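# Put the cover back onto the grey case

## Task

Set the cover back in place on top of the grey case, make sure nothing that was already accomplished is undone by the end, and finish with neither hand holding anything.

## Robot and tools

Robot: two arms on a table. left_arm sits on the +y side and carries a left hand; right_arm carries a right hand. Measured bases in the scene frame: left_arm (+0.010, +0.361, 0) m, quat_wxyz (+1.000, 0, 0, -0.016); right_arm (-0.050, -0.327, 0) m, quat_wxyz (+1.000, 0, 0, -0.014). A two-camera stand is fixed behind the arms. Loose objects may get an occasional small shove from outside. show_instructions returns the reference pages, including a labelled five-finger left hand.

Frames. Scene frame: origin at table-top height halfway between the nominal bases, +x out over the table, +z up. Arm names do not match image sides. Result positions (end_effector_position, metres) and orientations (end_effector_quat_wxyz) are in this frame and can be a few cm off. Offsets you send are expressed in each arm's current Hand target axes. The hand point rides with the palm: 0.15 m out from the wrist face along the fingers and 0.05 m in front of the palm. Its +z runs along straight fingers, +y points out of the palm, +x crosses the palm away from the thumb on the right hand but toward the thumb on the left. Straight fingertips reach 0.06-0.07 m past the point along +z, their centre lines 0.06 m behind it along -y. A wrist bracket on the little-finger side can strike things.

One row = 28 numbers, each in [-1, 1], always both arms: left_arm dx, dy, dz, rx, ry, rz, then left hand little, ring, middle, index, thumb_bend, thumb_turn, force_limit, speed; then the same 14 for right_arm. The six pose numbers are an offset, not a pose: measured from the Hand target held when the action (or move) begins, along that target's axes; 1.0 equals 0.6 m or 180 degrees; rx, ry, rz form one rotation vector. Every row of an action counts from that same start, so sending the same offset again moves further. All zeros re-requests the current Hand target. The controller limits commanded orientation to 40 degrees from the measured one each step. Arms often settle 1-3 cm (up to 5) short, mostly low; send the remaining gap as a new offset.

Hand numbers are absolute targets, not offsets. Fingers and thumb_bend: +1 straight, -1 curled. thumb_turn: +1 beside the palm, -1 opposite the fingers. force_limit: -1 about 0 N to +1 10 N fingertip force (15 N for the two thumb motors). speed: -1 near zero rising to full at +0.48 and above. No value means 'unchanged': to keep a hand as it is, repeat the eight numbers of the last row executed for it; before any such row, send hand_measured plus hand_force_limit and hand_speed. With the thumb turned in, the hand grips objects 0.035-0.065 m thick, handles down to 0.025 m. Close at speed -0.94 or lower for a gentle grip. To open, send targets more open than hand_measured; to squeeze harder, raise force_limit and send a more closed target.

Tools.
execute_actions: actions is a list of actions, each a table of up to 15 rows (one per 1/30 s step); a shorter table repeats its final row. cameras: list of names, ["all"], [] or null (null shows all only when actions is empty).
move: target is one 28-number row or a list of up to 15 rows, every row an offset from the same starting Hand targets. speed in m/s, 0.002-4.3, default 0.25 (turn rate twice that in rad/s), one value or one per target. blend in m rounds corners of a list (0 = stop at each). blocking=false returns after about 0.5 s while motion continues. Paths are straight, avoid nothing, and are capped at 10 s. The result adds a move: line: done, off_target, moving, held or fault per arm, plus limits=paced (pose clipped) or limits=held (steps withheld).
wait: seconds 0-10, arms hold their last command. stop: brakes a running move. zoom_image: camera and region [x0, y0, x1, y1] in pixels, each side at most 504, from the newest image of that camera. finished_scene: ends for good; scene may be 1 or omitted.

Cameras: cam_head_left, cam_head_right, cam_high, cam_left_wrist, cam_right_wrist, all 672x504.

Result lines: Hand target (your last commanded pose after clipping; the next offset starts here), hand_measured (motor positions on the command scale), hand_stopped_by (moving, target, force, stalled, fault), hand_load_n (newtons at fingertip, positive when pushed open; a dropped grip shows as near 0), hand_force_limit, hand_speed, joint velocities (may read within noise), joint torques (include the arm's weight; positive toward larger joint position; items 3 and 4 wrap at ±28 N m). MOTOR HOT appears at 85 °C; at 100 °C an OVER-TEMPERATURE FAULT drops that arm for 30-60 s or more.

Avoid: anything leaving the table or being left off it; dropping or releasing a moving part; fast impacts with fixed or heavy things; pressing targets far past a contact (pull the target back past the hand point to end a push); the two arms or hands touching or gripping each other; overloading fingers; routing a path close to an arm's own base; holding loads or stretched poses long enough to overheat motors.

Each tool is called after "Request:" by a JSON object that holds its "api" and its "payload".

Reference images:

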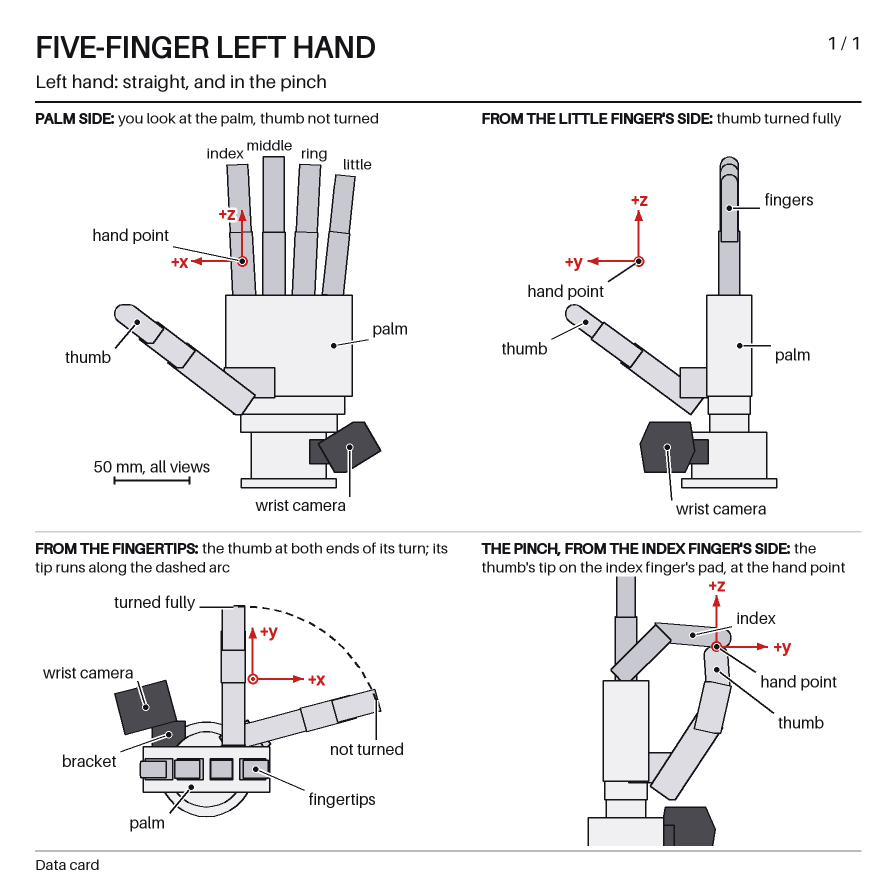

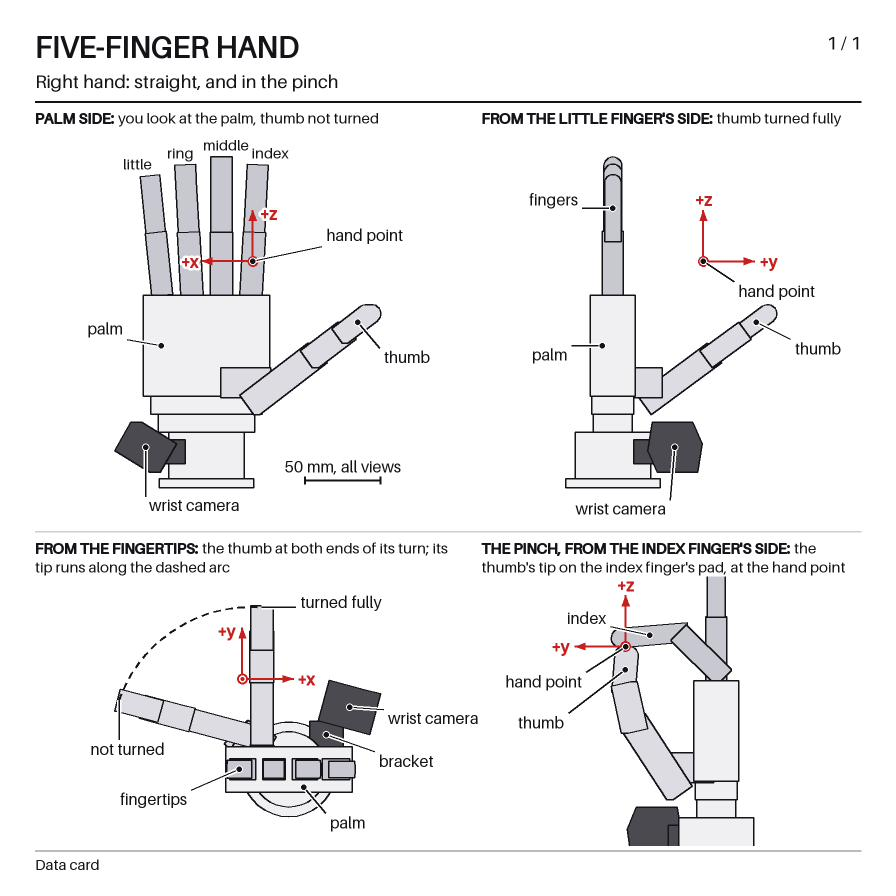

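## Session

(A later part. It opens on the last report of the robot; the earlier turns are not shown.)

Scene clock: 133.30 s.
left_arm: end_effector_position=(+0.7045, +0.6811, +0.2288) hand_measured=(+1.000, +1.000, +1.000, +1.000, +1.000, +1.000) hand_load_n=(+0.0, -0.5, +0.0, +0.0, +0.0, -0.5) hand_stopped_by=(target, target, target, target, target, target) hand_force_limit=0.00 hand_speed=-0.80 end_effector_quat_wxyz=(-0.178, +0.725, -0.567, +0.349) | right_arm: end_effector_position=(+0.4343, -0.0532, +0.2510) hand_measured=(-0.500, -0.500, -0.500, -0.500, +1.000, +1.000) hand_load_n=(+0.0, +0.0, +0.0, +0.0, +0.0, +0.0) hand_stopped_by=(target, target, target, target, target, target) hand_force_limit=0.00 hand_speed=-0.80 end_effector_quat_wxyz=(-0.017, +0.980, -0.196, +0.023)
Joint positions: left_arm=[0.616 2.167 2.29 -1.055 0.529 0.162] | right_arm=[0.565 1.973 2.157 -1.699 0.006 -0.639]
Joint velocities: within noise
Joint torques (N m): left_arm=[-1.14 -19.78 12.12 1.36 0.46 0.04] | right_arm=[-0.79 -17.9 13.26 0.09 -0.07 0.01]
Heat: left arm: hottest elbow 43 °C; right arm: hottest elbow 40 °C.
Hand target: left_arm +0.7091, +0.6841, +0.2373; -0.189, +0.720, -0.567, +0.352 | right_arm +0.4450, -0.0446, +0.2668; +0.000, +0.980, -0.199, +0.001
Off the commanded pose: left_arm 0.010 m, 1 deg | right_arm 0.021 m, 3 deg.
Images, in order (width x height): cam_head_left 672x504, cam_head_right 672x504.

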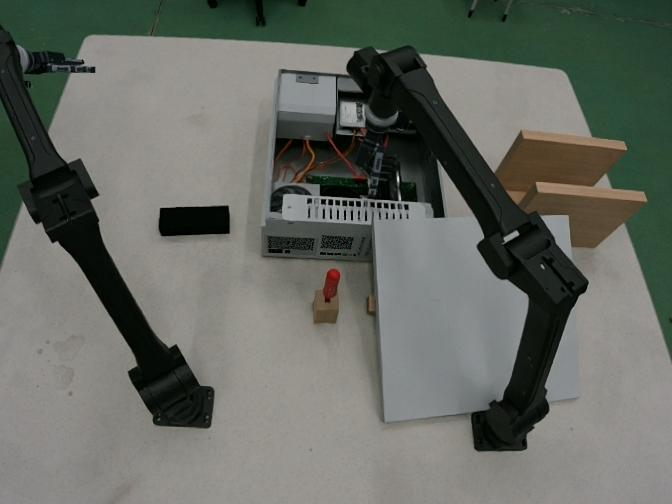

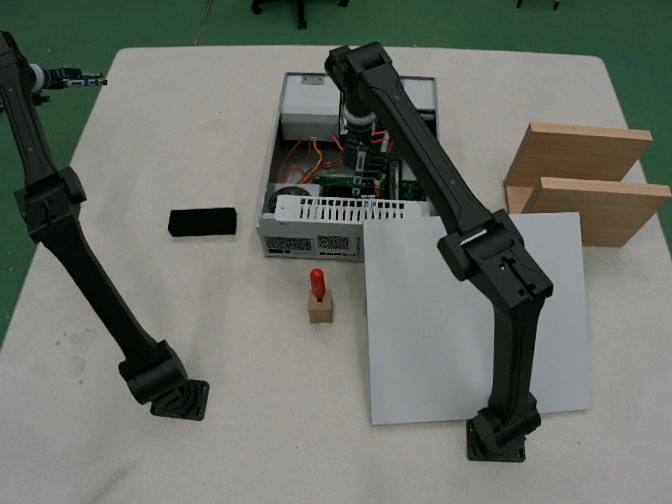

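Request:
{"api": "move", "payload": {"target": [[0,0,0,0,0,0,1,1,1,1,1,1,0,-0.8,0,0,-0.2217,0,0,0,1,1,1,1,1,1,0,-0.5],[0,0,0,0,0,0,1,1,1,1,1,1,0,-0.8,0.0678,0.5235,-0.2217,0,0,0.428,1,1,1,1,1,1,0,-0.5],[0,0,0,0,0,0,1,1,1,1,1,1,0,-0.8,0.0921,0.9658,-0.105,0,0,0.85,1,1,1,1,1,1,0,-0.5]], "speed": 0.3, "blend": [0.04,0.05,0], "cameras": ["all"]}}

Scene clock: 180.63 s.
left_arm: end_effector_position=(+0.7045, +0.6811, +0.2288) hand_measured=(+1.000, +1.000, +1.000, +1.000, +1.000, +1.000) hand_load_n=(+0.0, +0.0, +0.0, +0.0, +0.0, +0.0) hand_stopped_by=(target, target, target, target, target, target) hand_force_limit=0.00 hand_speed=-0.80 end_effector_quat_wxyz=(-0.178, +0.725, -0.567, +0.349) | right_arm: end_effector_position=(+0.2707, -0.5978, +0.3317) hand_measured=(+1.000, +1.000, +1.000, +1.000, +1.000, +1.000) hand_load_n=(+0.0, +0.0, +0.0, +0.0, +0.0, +0.0) hand_stopped_by=(target, target, target, target, target, target) hand_force_limit=0.00 hand_speed=-0.50 end_effector_quat_wxyz=(+0.037, -0.045, +0.998, -0.034)
Joint positions: left_arm=[0.616 2.167 2.29 -1.055 0.529 0.162] | right_arm=[-0.824 1.459 1.687 -1.699 -0.016 0.63]
Joint torques (N m): left_arm=[-0.32 -19.96 12.15 1.31 0.51 0.04] | right_arm=[-1.32 -11.46 8.29 0.18 0 0.11]
Heat: left arm: hottest elbow 44 °C; right arm: hottest elbow 41 °C.
Hand target: left_arm +0.7091, +0.6841, +0.2373; -0.189, +0.720, -0.567, +0.352 | right_arm +0.2698, -0.5998, +0.3296; +0.001, -0.035, +0.999, +0.000
Off the commanded pose: left_arm 0.010 m, 1 deg | right_arm 0.003 m, 6 deg.
joint sent to its limit (right arm) — joint 4 (wrist pitch), lower limit. The joint targets are off in orientation, not in position.
move: off_target (right_arm)

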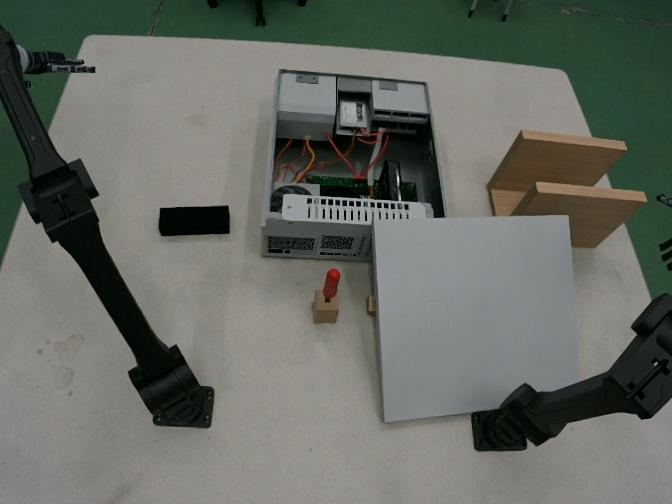

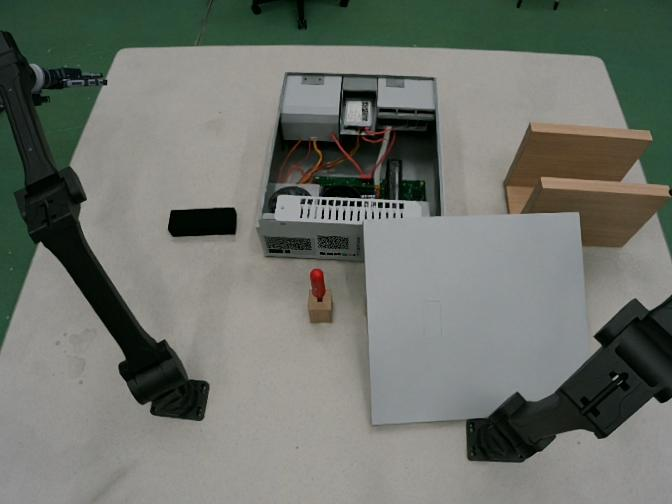

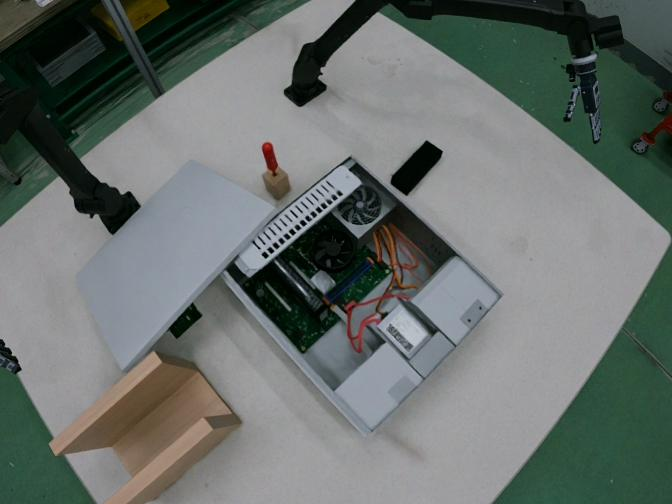

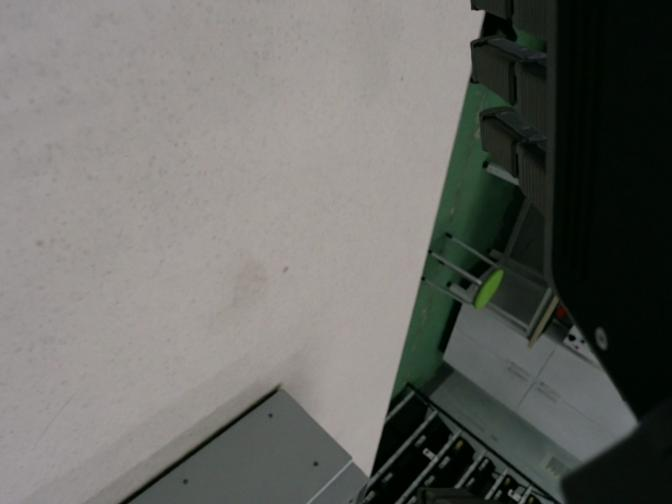

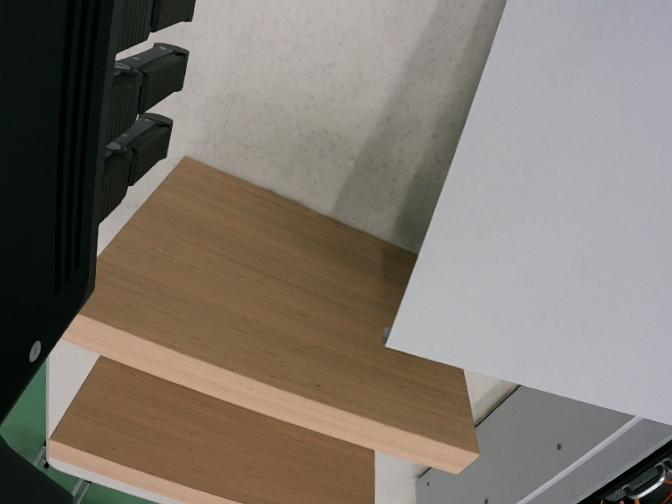

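Request:
{"api": "zoom_image", "payload": {"camera": "cam_right_wrist", "region": [250, 200, 500, 500]}}

Request:
{"api": "zoom_image", "payload": {"camera": "cam_head_right", "region": [340, 170, 640, 440]}}

Request:
{"api": "zoom_image", "payload": {"camera": "cam_high", "region": [60, 140, 360, 400]}}

Request:
{"api": "zoom_image", "payload": {"camera": "cam_head_left", "region": [360, 180, 660, 440]}}

Scaled by 1.680 from the camera's 672x504 image, which has a finer 960x720 frame.

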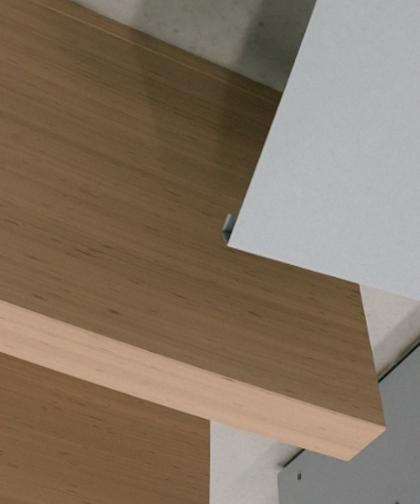

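Scaled by 1.680 from the camera's 672x504 image, which has a finer 960x720 frame.

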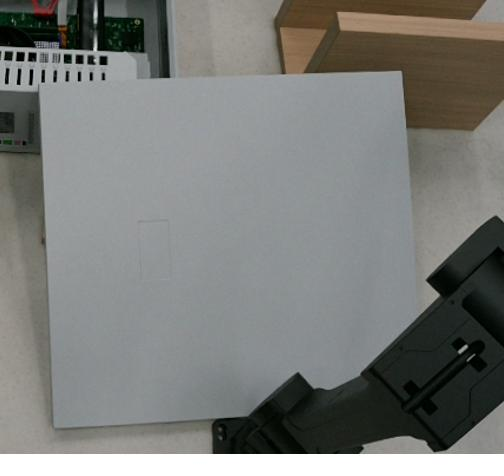

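Scaled by 1.680 from the camera's 672x504 image, which has a finer 960x720 frame.

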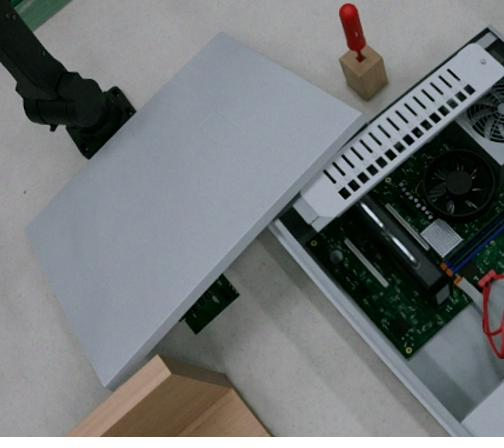

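Scaled by 1.680 from the camera's 672x504 image, which has a finer 960x720 frame.

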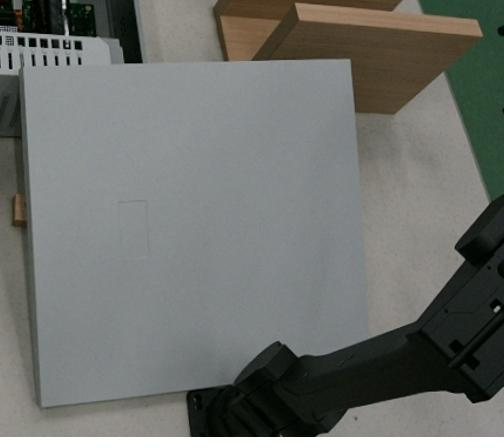

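Request:
{"api": "zoom_image", "payload": {"camera": "cam_high", "region": [290, 240, 520, 450]}}

Request:
{"api": "zoom_image", "payload": {"camera": "cam_head_right", "region": [240, 60, 460, 270]}}

Scaled by 2.191 from the camera's 672x504 image, which has a finer 960x720 frame.

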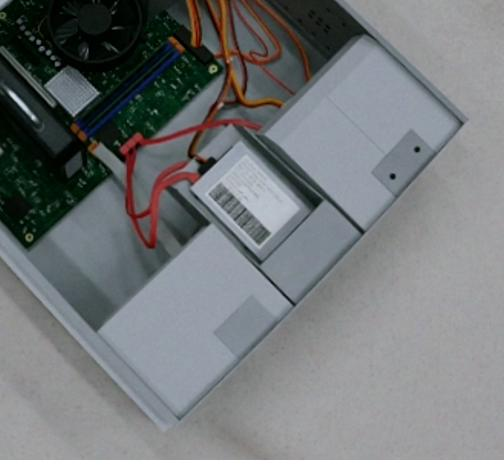

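Scaled by 2.291 from the camera's 672x504 image, which has a finer 960x720 frame.

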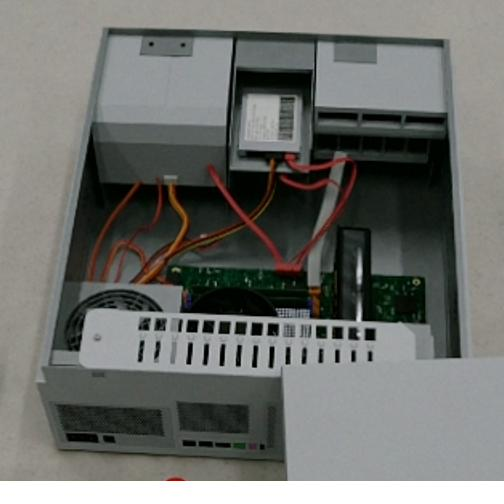

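Request:
{"api": "move", "payload": {"target": [[0,0,0,0,0,0,1,1,1,1,1,1,0,-0.8,0.07,0.0049,0.2154,-0.002,-0.1268,-0.0095,0,0,0,0,1,-1,0,-0.3],[0,0,0,0,0,0,1,1,1,1,1,1,0,-0.8,0.0702,0.007,0.3601,-0.002,-0.1268,-0.0095,0,0,0,0,1,-1,0,-0.3]], "speed": 0.2, "blend": [0.03,0], "cameras": ["cam_head_left","cam_high","cam_right_wrist"]}}

Scene clock: 192.00 s.
left_arm: end_effector_position=(+0.7045, +0.6811, +0.2288) hand_measured=(+1.000, +1.000, +1.000, +1.000, +1.000, +1.000) hand_load_n=(+0.0, +0.0, +0.0, +0.0, +0.0, -0.5) hand_stopped_by=(target, target, target, target, target, target) hand_force_limit=0.00 hand_speed=-0.80 end_effector_quat_wxyz=(-0.178, +0.725, -0.567, +0.349) | right_arm: end_effector_position=(+0.2300, -0.5947, +0.1143) hand_measured=(+0.000, +0.000, +0.000, +0.000, +1.000, -1.000) hand_load_n=(+0.0, +0.0, +0.0, +0.5, +0.0, +0.0) hand_stopped_by=(target, target, target, target, target, target) hand_force_limit=0.00 hand_speed=-0.30 end_effector_quat_wxyz=(+0.195, -0.046, +0.980, +0.016)
Joint positions: left_arm=[0.616 2.167 2.29 -1.055 0.529 0.162] | right_arm=[-1.046 1.412 0.977 -0.987 -0.366 0.43]
Joint torques (N m): left_arm=[-1.2 -19.6 12.12 1.2 0.52 0.01] | right_arm=[-1.61 -10.52 7.91 0.88 -0.46 -0.15]
Heat: left arm: hottest elbow 44 °C; right arm: hottest elbow 41 °C.
Hand target: left_arm +0.7091, +0.6841, +0.2373; -0.189, +0.720, -0.567, +0.352 | right_arm +0.2278, -0.5986, +0.1135; +0.198, -0.049, +0.979, +0.010
Off the commanded pose: left_arm 0.010 m, 1 deg | right_arm 0.004 m, 1 deg.
move: done
Images, in order (width x height): cam_head_left 672x504, cam_high 672x504, cam_right_wrist 672x504.

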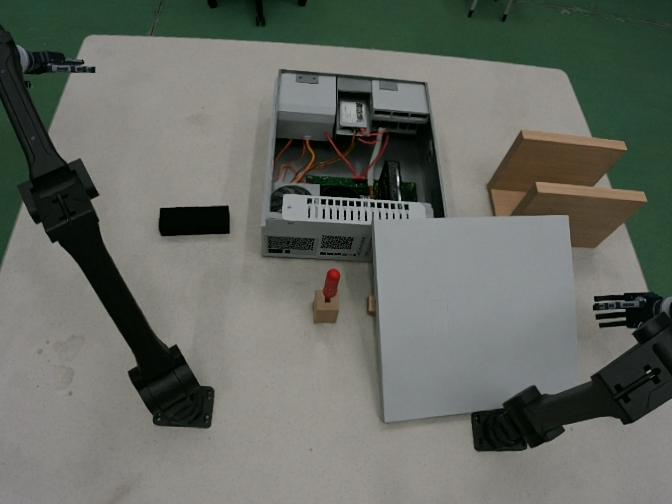

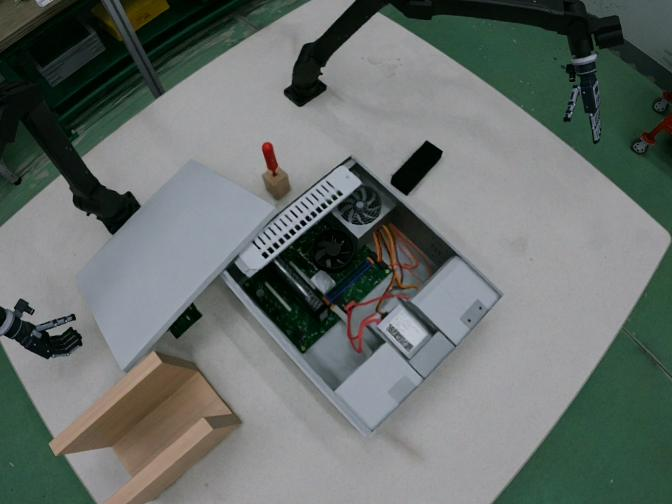

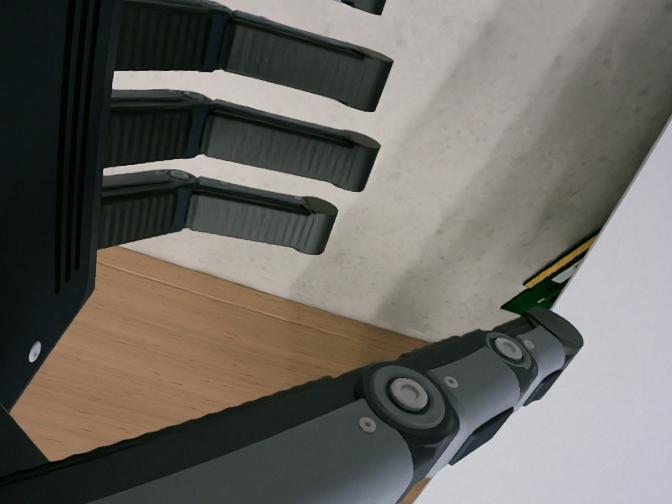

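Request:
{"api": "execute_actions", "payload": {"actions": [], "cameras": ["all"]}}

Scene clock: 194.17 s.
left_arm: end_effector_position=(+0.7045, +0.6811, +0.2288) hand_measured=(+1.000, +1.000, +1.000, +1.000, +1.000, +1.000) hand_load_n=(+0.0, +0.0, +0.0, +0.0, +0.0, -0.5) hand_stopped_by=(target, target, target, target, target, target) hand_force_limit=0.00 hand_speed=-0.80 end_effector_quat_wxyz=(-0.178, +0.725, -0.567, +0.349) | right_arm: end_effector_position=(+0.2300, -0.5948, +0.1143) hand_measured=(+0.000, +0.000, +0.000, +0.000, +1.000, -1.000) hand_load_n=(+0.5, +0.0, +0.0, +0.0, +0.0, +0.0) hand_stopped_by=(target, target, target, target, target, target) hand_force_limit=0.00 hand_speed=-0.30 end_effector_quat_wxyz=(+0.195, -0.046, +0.980, +0.015)
Joint positions: left_arm=[0.616 2.167 2.29 -1.055 0.529 0.162] | right_arm=[-1.046 1.412 0.977 -0.986 -0.366 0.43]
Joint velocities: within noise
Joint torques (N m): left_arm=[-0.21 -20.01 12.05 1.62 0.48 -0.03] | right_arm=[-1.61 -10.46 7.9 0.84 -0.47 -0.15]
Heat: left arm: hottest elbow 44 °C; right arm: hottest elbow 40 °C.
Hand target: left_arm +0.7091, +0.6841, +0.2373; -0.189, +0.720, -0.567, +0.352 | right_arm +0.2278, -0.5986, +0.1135; +0.198, -0.049, +0.979, +0.010
Off the commanded pose: left_arm 0.010 m, 1 deg | right_arm 0.004 m, 1 deg.

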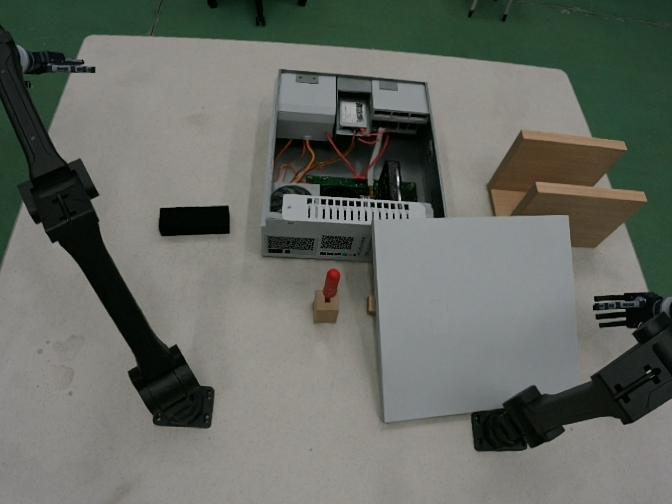

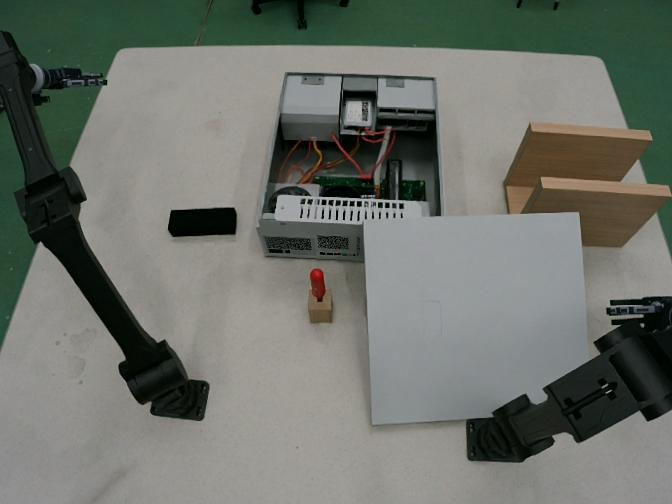

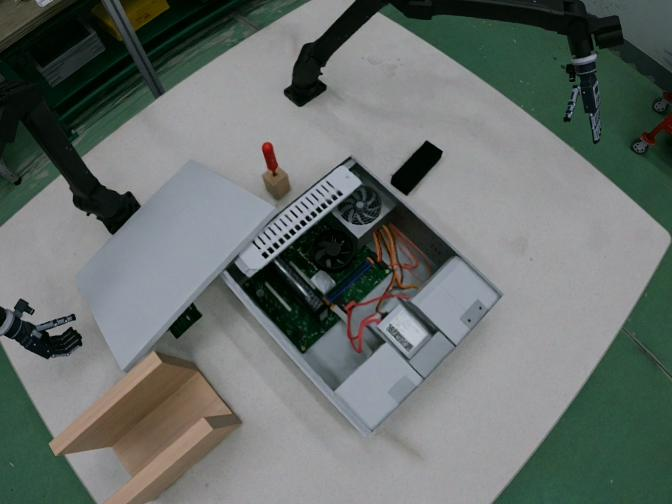

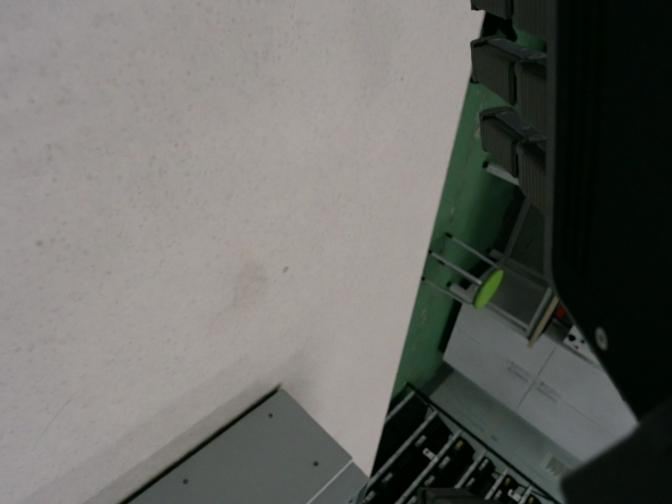

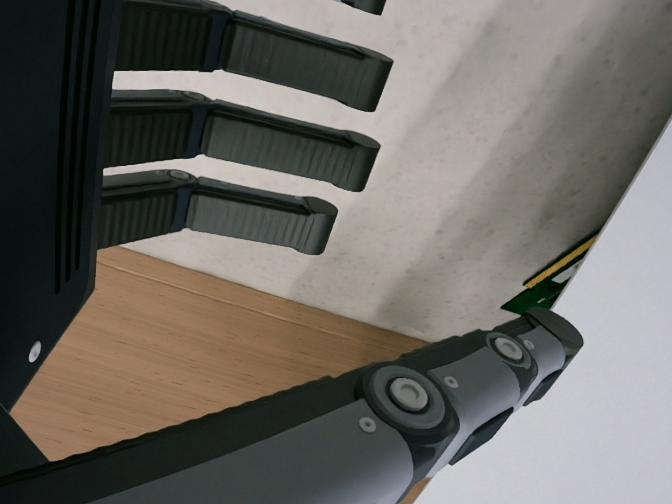

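Request:
{"api": "move", "payload": {"target": [0,0,0,0,0,0, 1,1,1,1,1,1,0,-0.8, 0,0.085,0,0,0,0, 0.2,0.2,0.2,0.2,1,-1,0,-0.3], "speed": 0.06, "cameras": ["cam_right_wrist","cam_head_right","cam_high"]}}

Scene clock: 205.23 s.
left_arm: end_effector_position=(+0.7045, +0.6811, +0.2288) hand_measured=(+1.000, +1.000, +1.000, +1.000, +1.000, +1.000) hand_load_n=(+0.0, -0.5, +0.0, +0.0, +0.0, +0.0) hand_stopped_by=(target, target, target, target, target, target) hand_force_limit=0.00 hand_speed=-0.80 end_effector_quat_wxyz=(-0.178, +0.725, -0.567, +0.349) | right_arm: end_effector_position=(+0.2193, -0.5498, +0.1123) hand_measured=(+0.200, +0.200, +0.200, +0.200, +1.000, -1.000) hand_load_n=(+0.0, +0.5, +0.0, +0.0, +0.0, +0.0) hand_stopped_by=(target, target, target, target, target, target) hand_force_limit=0.00 hand_speed=-0.30 end_effector_quat_wxyz=(+0.196, -0.050, +0.979, +0.015)
Joint positions: left_arm=[0.616 2.167 2.29 -1.055 0.529 0.162] | right_arm=[-1.011 1.296 0.86 -0.972 -0.363 0.459]
Joint torques (N m): left_arm=[-0.03 -20.42 12.1 1.51 0.52 0] | right_arm=[-0.03 -9.76 7.57 0.95 -0.19 0.12]
Heat: left arm: hottest elbow 44 °C; right arm: hottest elbow 39 °C.
Hand target: left_arm +0.7091, +0.6841, +0.2373; -0.189, +0.720, -0.567, +0.352 | right_arm +0.2227, -0.5480, +0.1135; +0.198, -0.049, +0.979, +0.010
Off the commanded pose: left_arm 0.010 m, 1 deg | right_arm 0.004 m, 1 deg.
move: done
Images, in order (width x height): cam_head_right 672x504, cam_high 672x504, cam_right_wrist 672x504.

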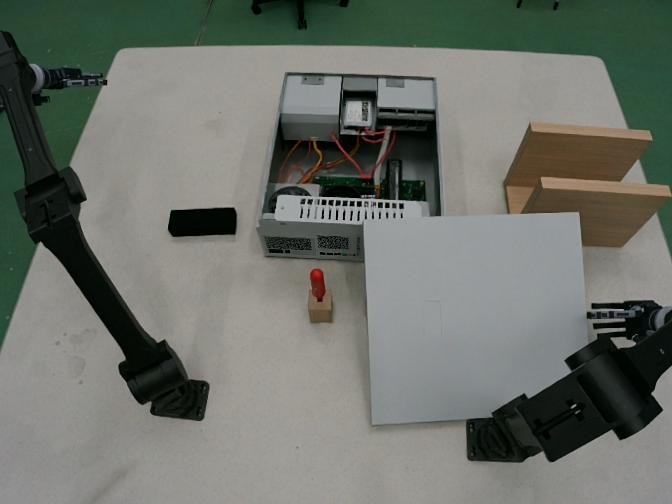

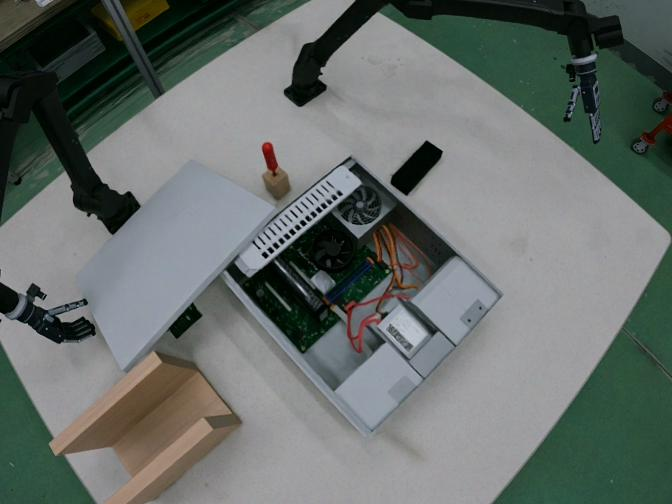

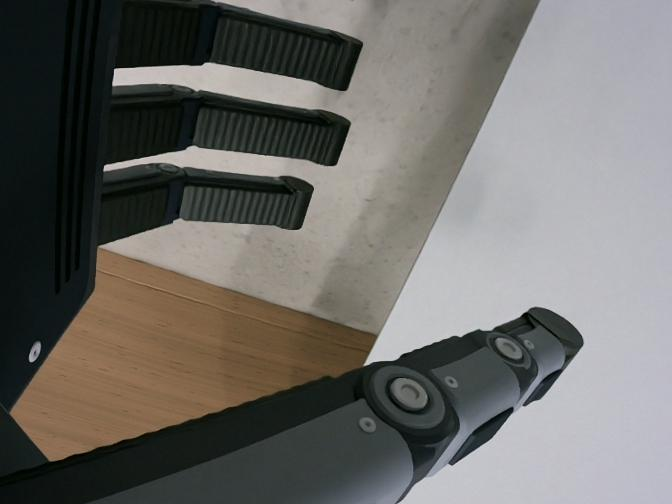

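Request:
{"api": "move", "payload": {"target": [0,0,0,0,0,0, 1,1,1,1,1,1,0,-0.8, 0,0.06,0.0133,0,0,0, 0.2,0.2,0.2,0.2,1,-1,0,-0.3], "speed": 0.06, "cameras": ["cam_right_wrist"]}}

Scene clock: 208.27 s.
left_arm: end_effector_position=(+0.7045, +0.6811, +0.2288) hand_measured=(+1.000, +1.000, +1.000, +1.000, +1.000, +1.000) hand_load_n=(+0.0, -0.5, +0.0, +0.0, +0.0, -0.5) hand_stopped_by=(target, target, target, target, target, target) hand_force_limit=0.00 hand_speed=-0.80 end_effector_quat_wxyz=(-0.178, +0.725, -0.567, +0.349) | right_arm: end_effector_position=(+0.2192, -0.5136, +0.1052) hand_measured=(+0.200, +0.200, +0.200, +0.200, +1.000, -1.000) hand_load_n=(+0.0, +0.0, +0.0, +0.0, +0.0, +0.0) hand_stopped_by=(target, target, target, target, target, target) hand_force_limit=0.00 hand_speed=-0.30 end_effector_quat_wxyz=(+0.196, -0.051, +0.979, +0.015)
Joint positions: left_arm=[0.616 2.167 2.29 -1.055 0.529 0.162] | right_arm=[-0.952 1.215 0.77 -0.941 -0.352 0.52]
Joint torques (N m): left_arm=[-0.67 -19.96 11.93 1.29 0.55 0.02] | right_arm=[-0.03 -8.64 7.58 0.94 -0.18 0.14]
Heat: left arm: hottest elbow 44 °C; right arm: hottest elbow 39 °C.
Hand target: left_arm +0.7091, +0.6841, +0.2373; -0.189, +0.720, -0.567, +0.352 | right_arm +0.2222, -0.5117, +0.1062; +0.198, -0.050, +0.979, +0.010
Off the commanded pose: left_arm 0.010 m, 1 deg | right_arm 0.004 m, 1 deg.
move: done
Images, in order (width x height): cam_right_wrist 672x504.

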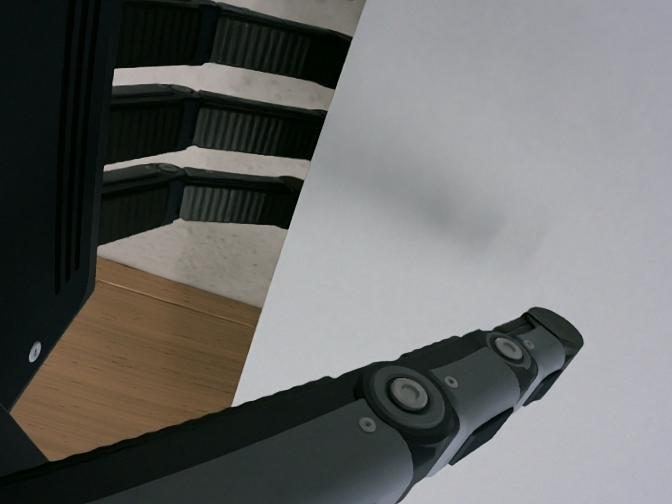

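Request:
{"api": "move", "payload": {"target": [0,0,0,0,0,0, 1,1,1,1,1,1,0,-0.8, 0,0.05,0,0,0,0, 0.2,0.2,0.2,0.2,1,-1,0,-0.3], "speed": 0.06, "cameras": ["cam_right_wrist"]}}

Scene clock: 209.90 s.
left_arm: end_effector_position=(+0.7045, +0.6811, +0.2288) hand_measured=(+1.000, +1.000, +1.000, +1.000, +1.000, +1.000) hand_load_n=(+0.0, +0.0, +0.0, +0.0, +0.0, -0.5) hand_stopped_by=(target, target, target, target, target, target) hand_force_limit=0.00 hand_speed=-0.80 end_effector_quat_wxyz=(-0.178, +0.725, -0.567, +0.349) | right_arm: end_effector_position=(+0.2169, -0.4844, +0.1058) hand_measured=(+0.200, +0.200, +0.200, +0.200, +1.000, -1.000) hand_load_n=(+0.0, +0.0, +0.0, +0.0, +0.0, +0.0) hand_stopped_by=(target, target, target, target, target, target) hand_force_limit=0.00 hand_speed=-0.30 end_effector_quat_wxyz=(+0.197, -0.051, +0.979, +0.013)
Joint positions: left_arm=[0.616 2.167 2.29 -1.055 0.529 0.162] | right_arm=[-0.902 1.132 0.708 -0.94 -0.342 0.573]
Joint torques (N m): left_arm=[-0.5 -19.78 12.07 1.5 0.52 0] | right_arm=[-0.03 -7.53 7.66 0.84 -0.18 0.12]
Heat: left arm: hottest elbow 44 °C; right arm: hottest elbow 38 °C.
Hand target: left_arm +0.7091, +0.6841, +0.2373; -0.189, +0.720, -0.567, +0.352 | right_arm +0.2191, -0.4818, +0.1062; +0.198, -0.050, +0.979, +0.010
Off the commanded pose: left_arm 0.010 m, 1 deg | right_arm 0.003 m, 0 deg.
move: done
Images, in order (width x height): cam_right_wrist 672x504.

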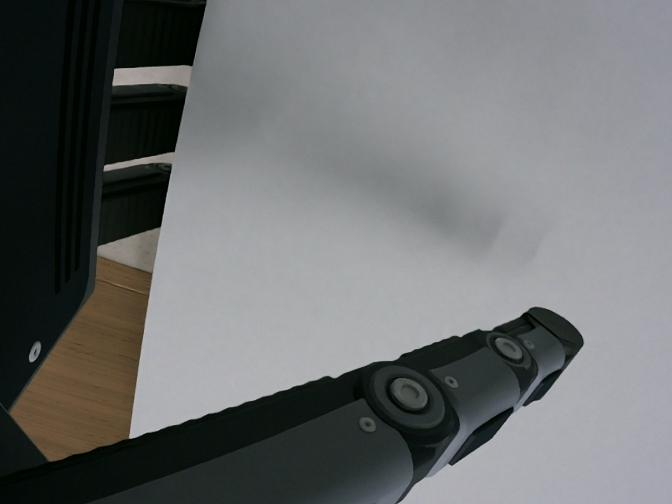

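Request:
{"api": "move", "payload": {"target": [0,0,0,0,0,0, 1,1,1,1,1,1,0,-0.8, 0,0,0,0,0,0, 0,0,0,0,1,-1,-0.6,-0.6], "cameras": ["cam_right_wrist"]}}

Request:
{"api": "move", "payload": {"target": [0,0,0,0,0,0, 1,1,1,1,1,1,0,-0.8, 0,0,0,0,0,0, 0,0,0,0,0.2,-1,-0.7,-0.8], "cameras": ["cam_right_wrist"]}}

Scene clock: 211.13 s.
left_arm: end_effector_position=(+0.7045, +0.6811, +0.2288) hand_measured=(+1.000, +1.000, +1.000, +1.000, +1.000, +1.000) hand_load_n=(+0.0, +0.0, +0.0, +0.0, +0.0, -0.5) hand_stopped_by=(target, target, target, target, target, target) hand_force_limit=0.00 hand_speed=-0.80 end_effector_quat_wxyz=(-0.178, +0.725, -0.567, +0.349) | right_arm: end_effector_position=(+0.2169, -0.4845, +0.1058) hand_measured=(+0.000, +0.000, +0.000, +0.000, +1.000, -1.000) hand_load_n=(+0.0, +0.0, +0.0, +0.0, +0.0, +0.0) hand_stopped_by=(target, target, target, target, target, target) hand_force_limit=-0.60 hand_speed=-0.60 end_effector_quat_wxyz=(+0.197, -0.050, +0.979, +0.013)
Joint positions: left_arm=[0.616 2.167 2.29 -1.055 0.529 0.162] | right_arm=[-0.902 1.132 0.708 -0.94 -0.341 0.574]
Joint torques (N m): left_arm=[-0.85 -20.25 11.96 1.24 0.51 0.02] | right_arm=[-0.03 -7.47 7.69 0.83 -0.18 0.13]
Heat: left arm: hottest elbow 44 °C; right arm: hottest elbow 38 °C.
Hand target: left_arm +0.7091, +0.6841, +0.2373; -0.189, +0.720, -0.567, +0.352 | right_arm +0.2191, -0.4818, +0.1062; +0.198, -0.050, +0.979, +0.010
Off the commanded pose: left_arm 0.010 m, 1 deg | right_arm 0.004 m, 0 deg.
move: done
Images, in order (width x height): cam_right_wrist 672x504.

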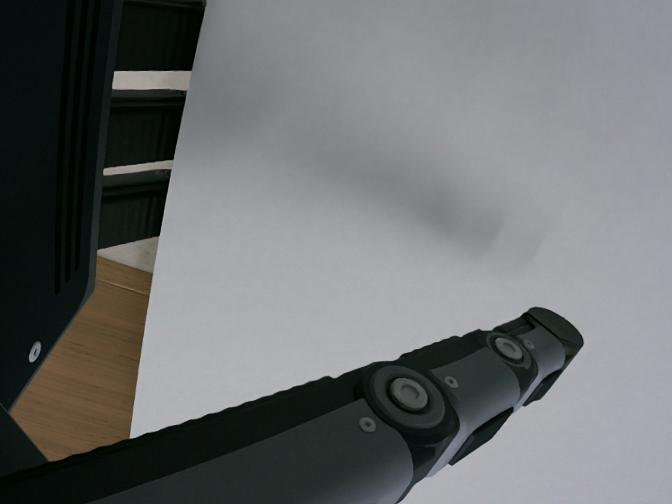

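Scene clock: 214.20 s.
left_arm: end_effector_position=(+0.7045, +0.6811, +0.2288) hand_measured=(+1.000, +1.000, +1.000, +1.000, +1.000, +1.000) hand_load_n=(+0.0, -0.5, +0.0, +0.0, +0.0, +0.0) hand_stopped_by=(target, target, target, target, target, target) hand_force_limit=0.00 hand_speed=-0.80 end_effector_quat_wxyz=(-0.178, +0.725, -0.567, +0.349) | right_arm: end_effector_position=(+0.2169, -0.4845, +0.1058) hand_measured=(+0.000, +0.000, +0.000, +0.000, +0.200, -1.000) hand_load_n=(+0.0, +0.0, +0.5, +0.0, +0.0, +0.0) hand_stopped_by=(target, target, target, target, target, target) hand_force_limit=-0.70 hand_speed=-0.80 end_effector_quat_wxyz=(+0.197, -0.050, +0.979, +0.013)
Joint positions: left_arm=[0.616 2.167 2.29 -1.055 0.529 0.162] | right_arm=[-0.902 1.132 0.708 -0.94 -0.341 0.574]
Joint torques (N m): left_arm=[-0.44 -19.96 12.1 1.32 0.51 0.04] | right_arm=[-0.03 -7.53 7.69 0.83 -0.19 0.12]
Heat: left arm: hottest elbow 44 °C; right arm: hottest elbow 38 °C.
Hand target: left_arm +0.7091, +0.6841, +0.2373; -0.189, +0.720, -0.567, +0.352 | right_arm +0.2191, -0.4818, +0.1062; +0.198, -0.050, +0.979, +0.010
Off the commanded pose: left_arm 0.010 m, 1 deg | right_arm 0.004 m, 0 deg.
move: done
Images, in order (width x height): cam_right_wrist 672x504.

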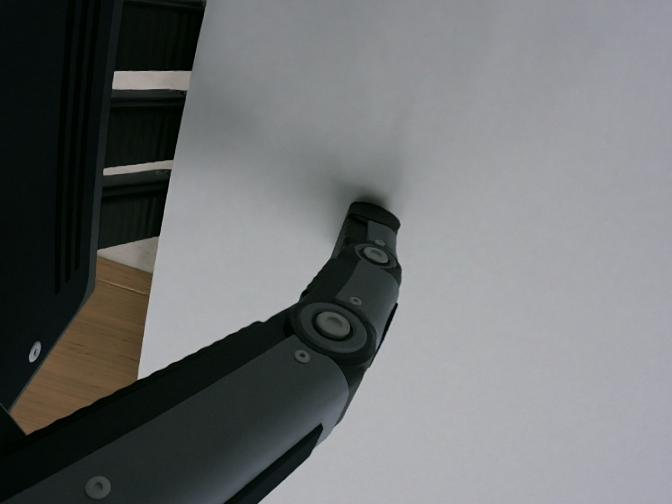

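Request:
{"api": "move", "payload": {"target": [0,0,0,0,0,0, 1,1,1,1,1,1,0,-0.8, 0,0,0,0,0,0, 0,0,0,0,-0.3,-1,-0.8,-0.9], "cameras": ["cam_right_wrist"]}}

Scene clock: 214.93 s.
left_arm: end_effector_position=(+0.7045, +0.6811, +0.2288) hand_measured=(+1.000, +1.000, +1.000, +1.000, +1.000, +1.000) hand_load_n=(+0.0, +0.0, +0.0, +0.0, +0.0, +0.0) hand_stopped_by=(target, target, target, target, target, target) hand_force_limit=0.00 hand_speed=-0.80 end_effector_quat_wxyz=(-0.178, +0.725, -0.567, +0.349) | right_arm: end_effector_position=(+0.2170, -0.4845, +0.1064) hand_measured=(+0.000, +0.000, +0.000, +0.000, +0.164, -1.000) hand_load_n=(+0.0, +0.0, +0.0, +0.0, +1.0, -0.5) hand_stopped_by=(target, target, target, target, force, target) hand_force_limit=-0.80 hand_speed=-0.90 end_effector_quat_wxyz=(+0.197, -0.051, +0.979, +0.012)
Joint positions: left_arm=[0.616 2.167 2.29 -1.055 0.529 0.162] | right_arm=[-0.902 1.13 0.708 -0.94 -0.341 0.574]
Joint torques (N m): left_arm=[-0.91 -19.6 11.95 1.43 0.56 0.02] | right_arm=[-0.03 -7.36 7.71 0.83 -0.19 0.12]
Heat: left arm: hottest elbow 44 °C; right arm: hottest elbow 38 °C.
Hand target: left_arm +0.7091, +0.6841, +0.2373; -0.189, +0.720, -0.567, +0.352 | right_arm +0.2191, -0.4819, +0.1062; +0.198, -0.049, +0.979, +0.010
Off the commanded pose: left_arm 0.010 m, 1 deg | right_arm 0.003 m, 0 deg.
move: done
Images, in order (width x height): cam_right_wrist 672x504.

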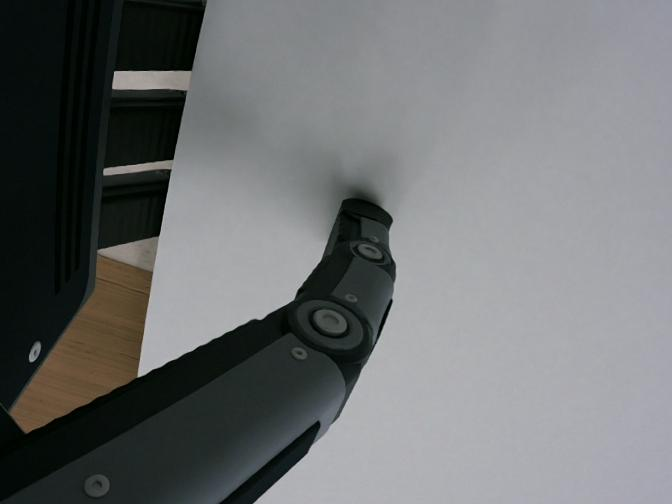

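Request:
{"api": "move", "payload": {"target": [0,0,0,0,0,0, 1,1,1,1,1,1,0,-0.8, 0,0,0,0,0,0, -0.5,-0.5,-0.5,-0.5,0.16,-1,-0.7,-0.9], "cameras": ["cam_right_wrist"]}}

Scene clock: 216.20 s.
left_arm: end_effector_position=(+0.7045, +0.6811, +0.2288) hand_measured=(+1.000, +1.000, +1.000, +1.000, +1.000, +1.000) hand_load_n=(+0.0, +0.0, +0.0, +0.0, +0.0, +0.0) hand_stopped_by=(target, target, target, target, target, target) hand_force_limit=0.00 hand_speed=-0.80 end_effector_quat_wxyz=(-0.178, +0.725, -0.567, +0.349) | right_arm: end_effector_position=(+0.2171, -0.4846, +0.1064) hand_measured=(-0.120, -0.156, -0.176, -0.176, +0.162, -1.000) hand_load_n=(+0.0, +0.5, +1.5, +1.5, +9.0, -0.5) hand_stopped_by=(force, force, force, force, target, target) hand_force_limit=-0.70 hand_speed=-0.90 end_effector_quat_wxyz=(+0.197, -0.051, +0.979, +0.012)
Joint positions: left_arm=[0.616 2.167 2.29 -1.055 0.529 0.162] | right_arm=[-0.901 1.13 0.708 -0.94 -0.341 0.575]
Joint torques (N m): left_arm=[0.32 -20.19 12 1.37 0.52 0.02] | right_arm=[-0.09 -7.24 7.69 0.81 -0.21 0.12]
Heat: left arm: hottest elbow 44 °C; right arm: hottest elbow 38 °C.
Hand target: left_arm +0.7091, +0.6841, +0.2373; -0.189, +0.720, -0.567, +0.352 | right_arm +0.2191, -0.4818, +0.1062; +0.198, -0.050, +0.979, +0.010
Off the commanded pose: left_arm 0.010 m, 1 deg | right_arm 0.003 m, 0 deg.
move: done
Images, in order (width x height): cam_right_wrist 672x504.

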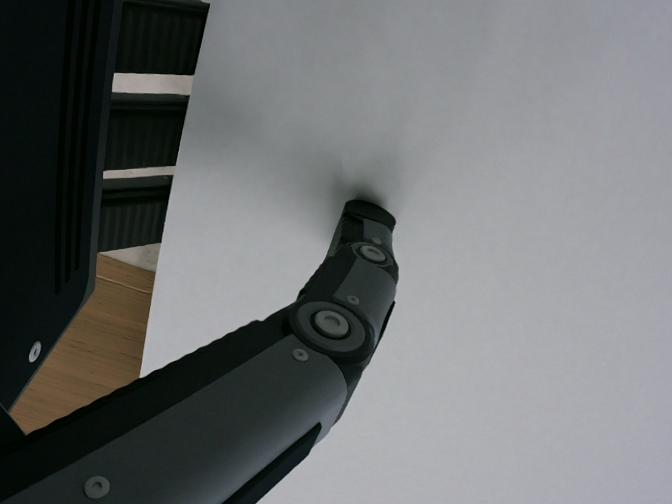

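Request:
{"api": "move", "payload": {"target": [0,0,0,0,0,0, 1,1,1,1,1,1,0,-0.8, 0,0.006,-0.087,0.0444,0,0, -0.5,-0.5,-0.5,-0.5,0.16,-1,-0.7,-0.9], "speed": 0.05, "cameras": ["cam_right_wrist","cam_head_right","cam_high"]}}

Scene clock: 221.83 s.
left_arm: end_effector_position=(+0.7045, +0.6811, +0.2288) hand_measured=(+1.000, +1.000, +1.000, +1.000, +1.000, +1.000) hand_load_n=(+0.0, +0.0, +0.0, +0.0, -0.5, +0.0) hand_stopped_by=(target, target, target, target, target, target) hand_force_limit=0.00 hand_speed=-0.80 end_effector_quat_wxyz=(-0.178, +0.725, -0.567, +0.349) | right_arm: end_effector_position=(+0.1994, -0.4808, +0.1439) hand_measured=(-0.120, -0.156, -0.176, -0.176, +0.160, -1.000) hand_load_n=(+0.0, +0.5, +1.5, +1.0, +0.0, +0.0) hand_stopped_by=(force, force, force, force, target, target) hand_force_limit=-0.70 hand_speed=-0.90 end_effector_quat_wxyz=(+0.198, -0.036, +0.978, -0.054)
Joint positions: left_arm=[0.616 2.167 2.29 -1.055 0.529 0.162] | right_arm=[-0.901 0.939 0.704 -1.012 -0.263 0.612]
Joint torques (N m): left_arm=[-0.5 -20.01 12.23 1.29 0.58 0.01] | right_arm=[-0.97 -6.53 10.03 -0.28 -0.23 -0.01]
Heat: left arm: hottest elbow 45 °C; right arm: hottest elbow 37 °C.
Hand target: left_arm +0.7091, +0.6841, +0.2373; -0.189, +0.720, -0.567, +0.352 | right_arm +0.1985, -0.4803, +0.1542; +0.201, -0.036, +0.977, -0.058
Off the commanded pose: left_arm 0.010 m, 1 deg | right_arm 0.010 m, 1 deg.
move: done
Images, in order (width x height): cam_head_right 672x504, cam_high 672x504, cam_right_wrist 672x504.

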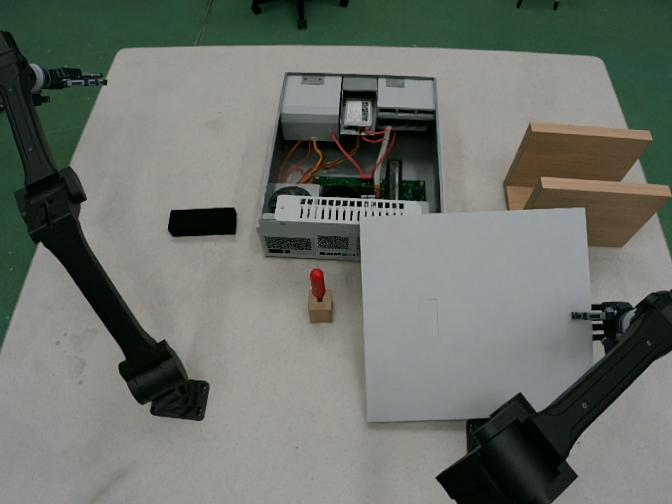

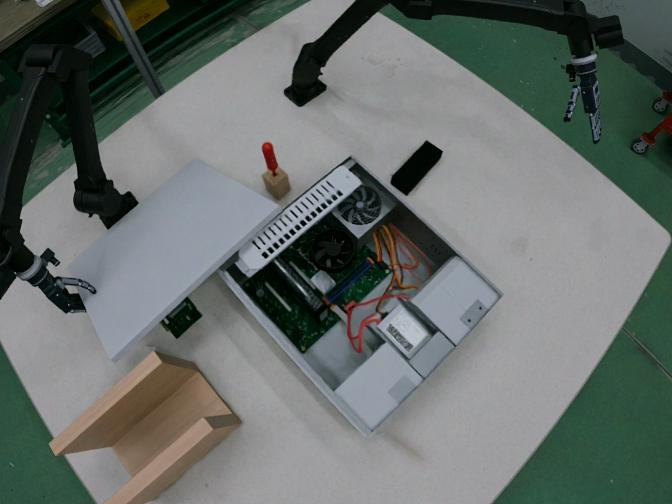

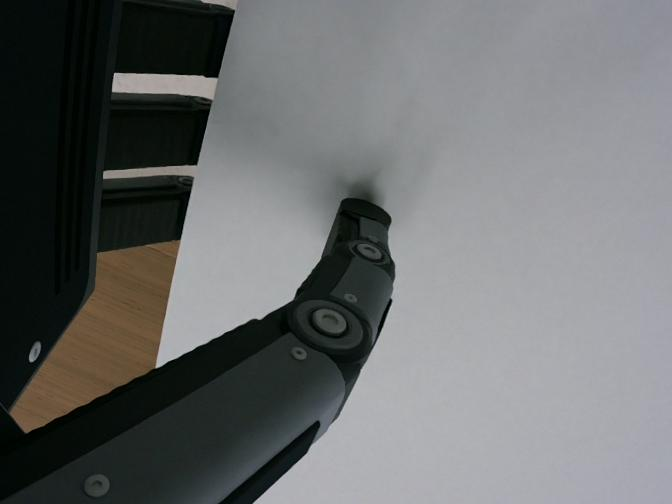

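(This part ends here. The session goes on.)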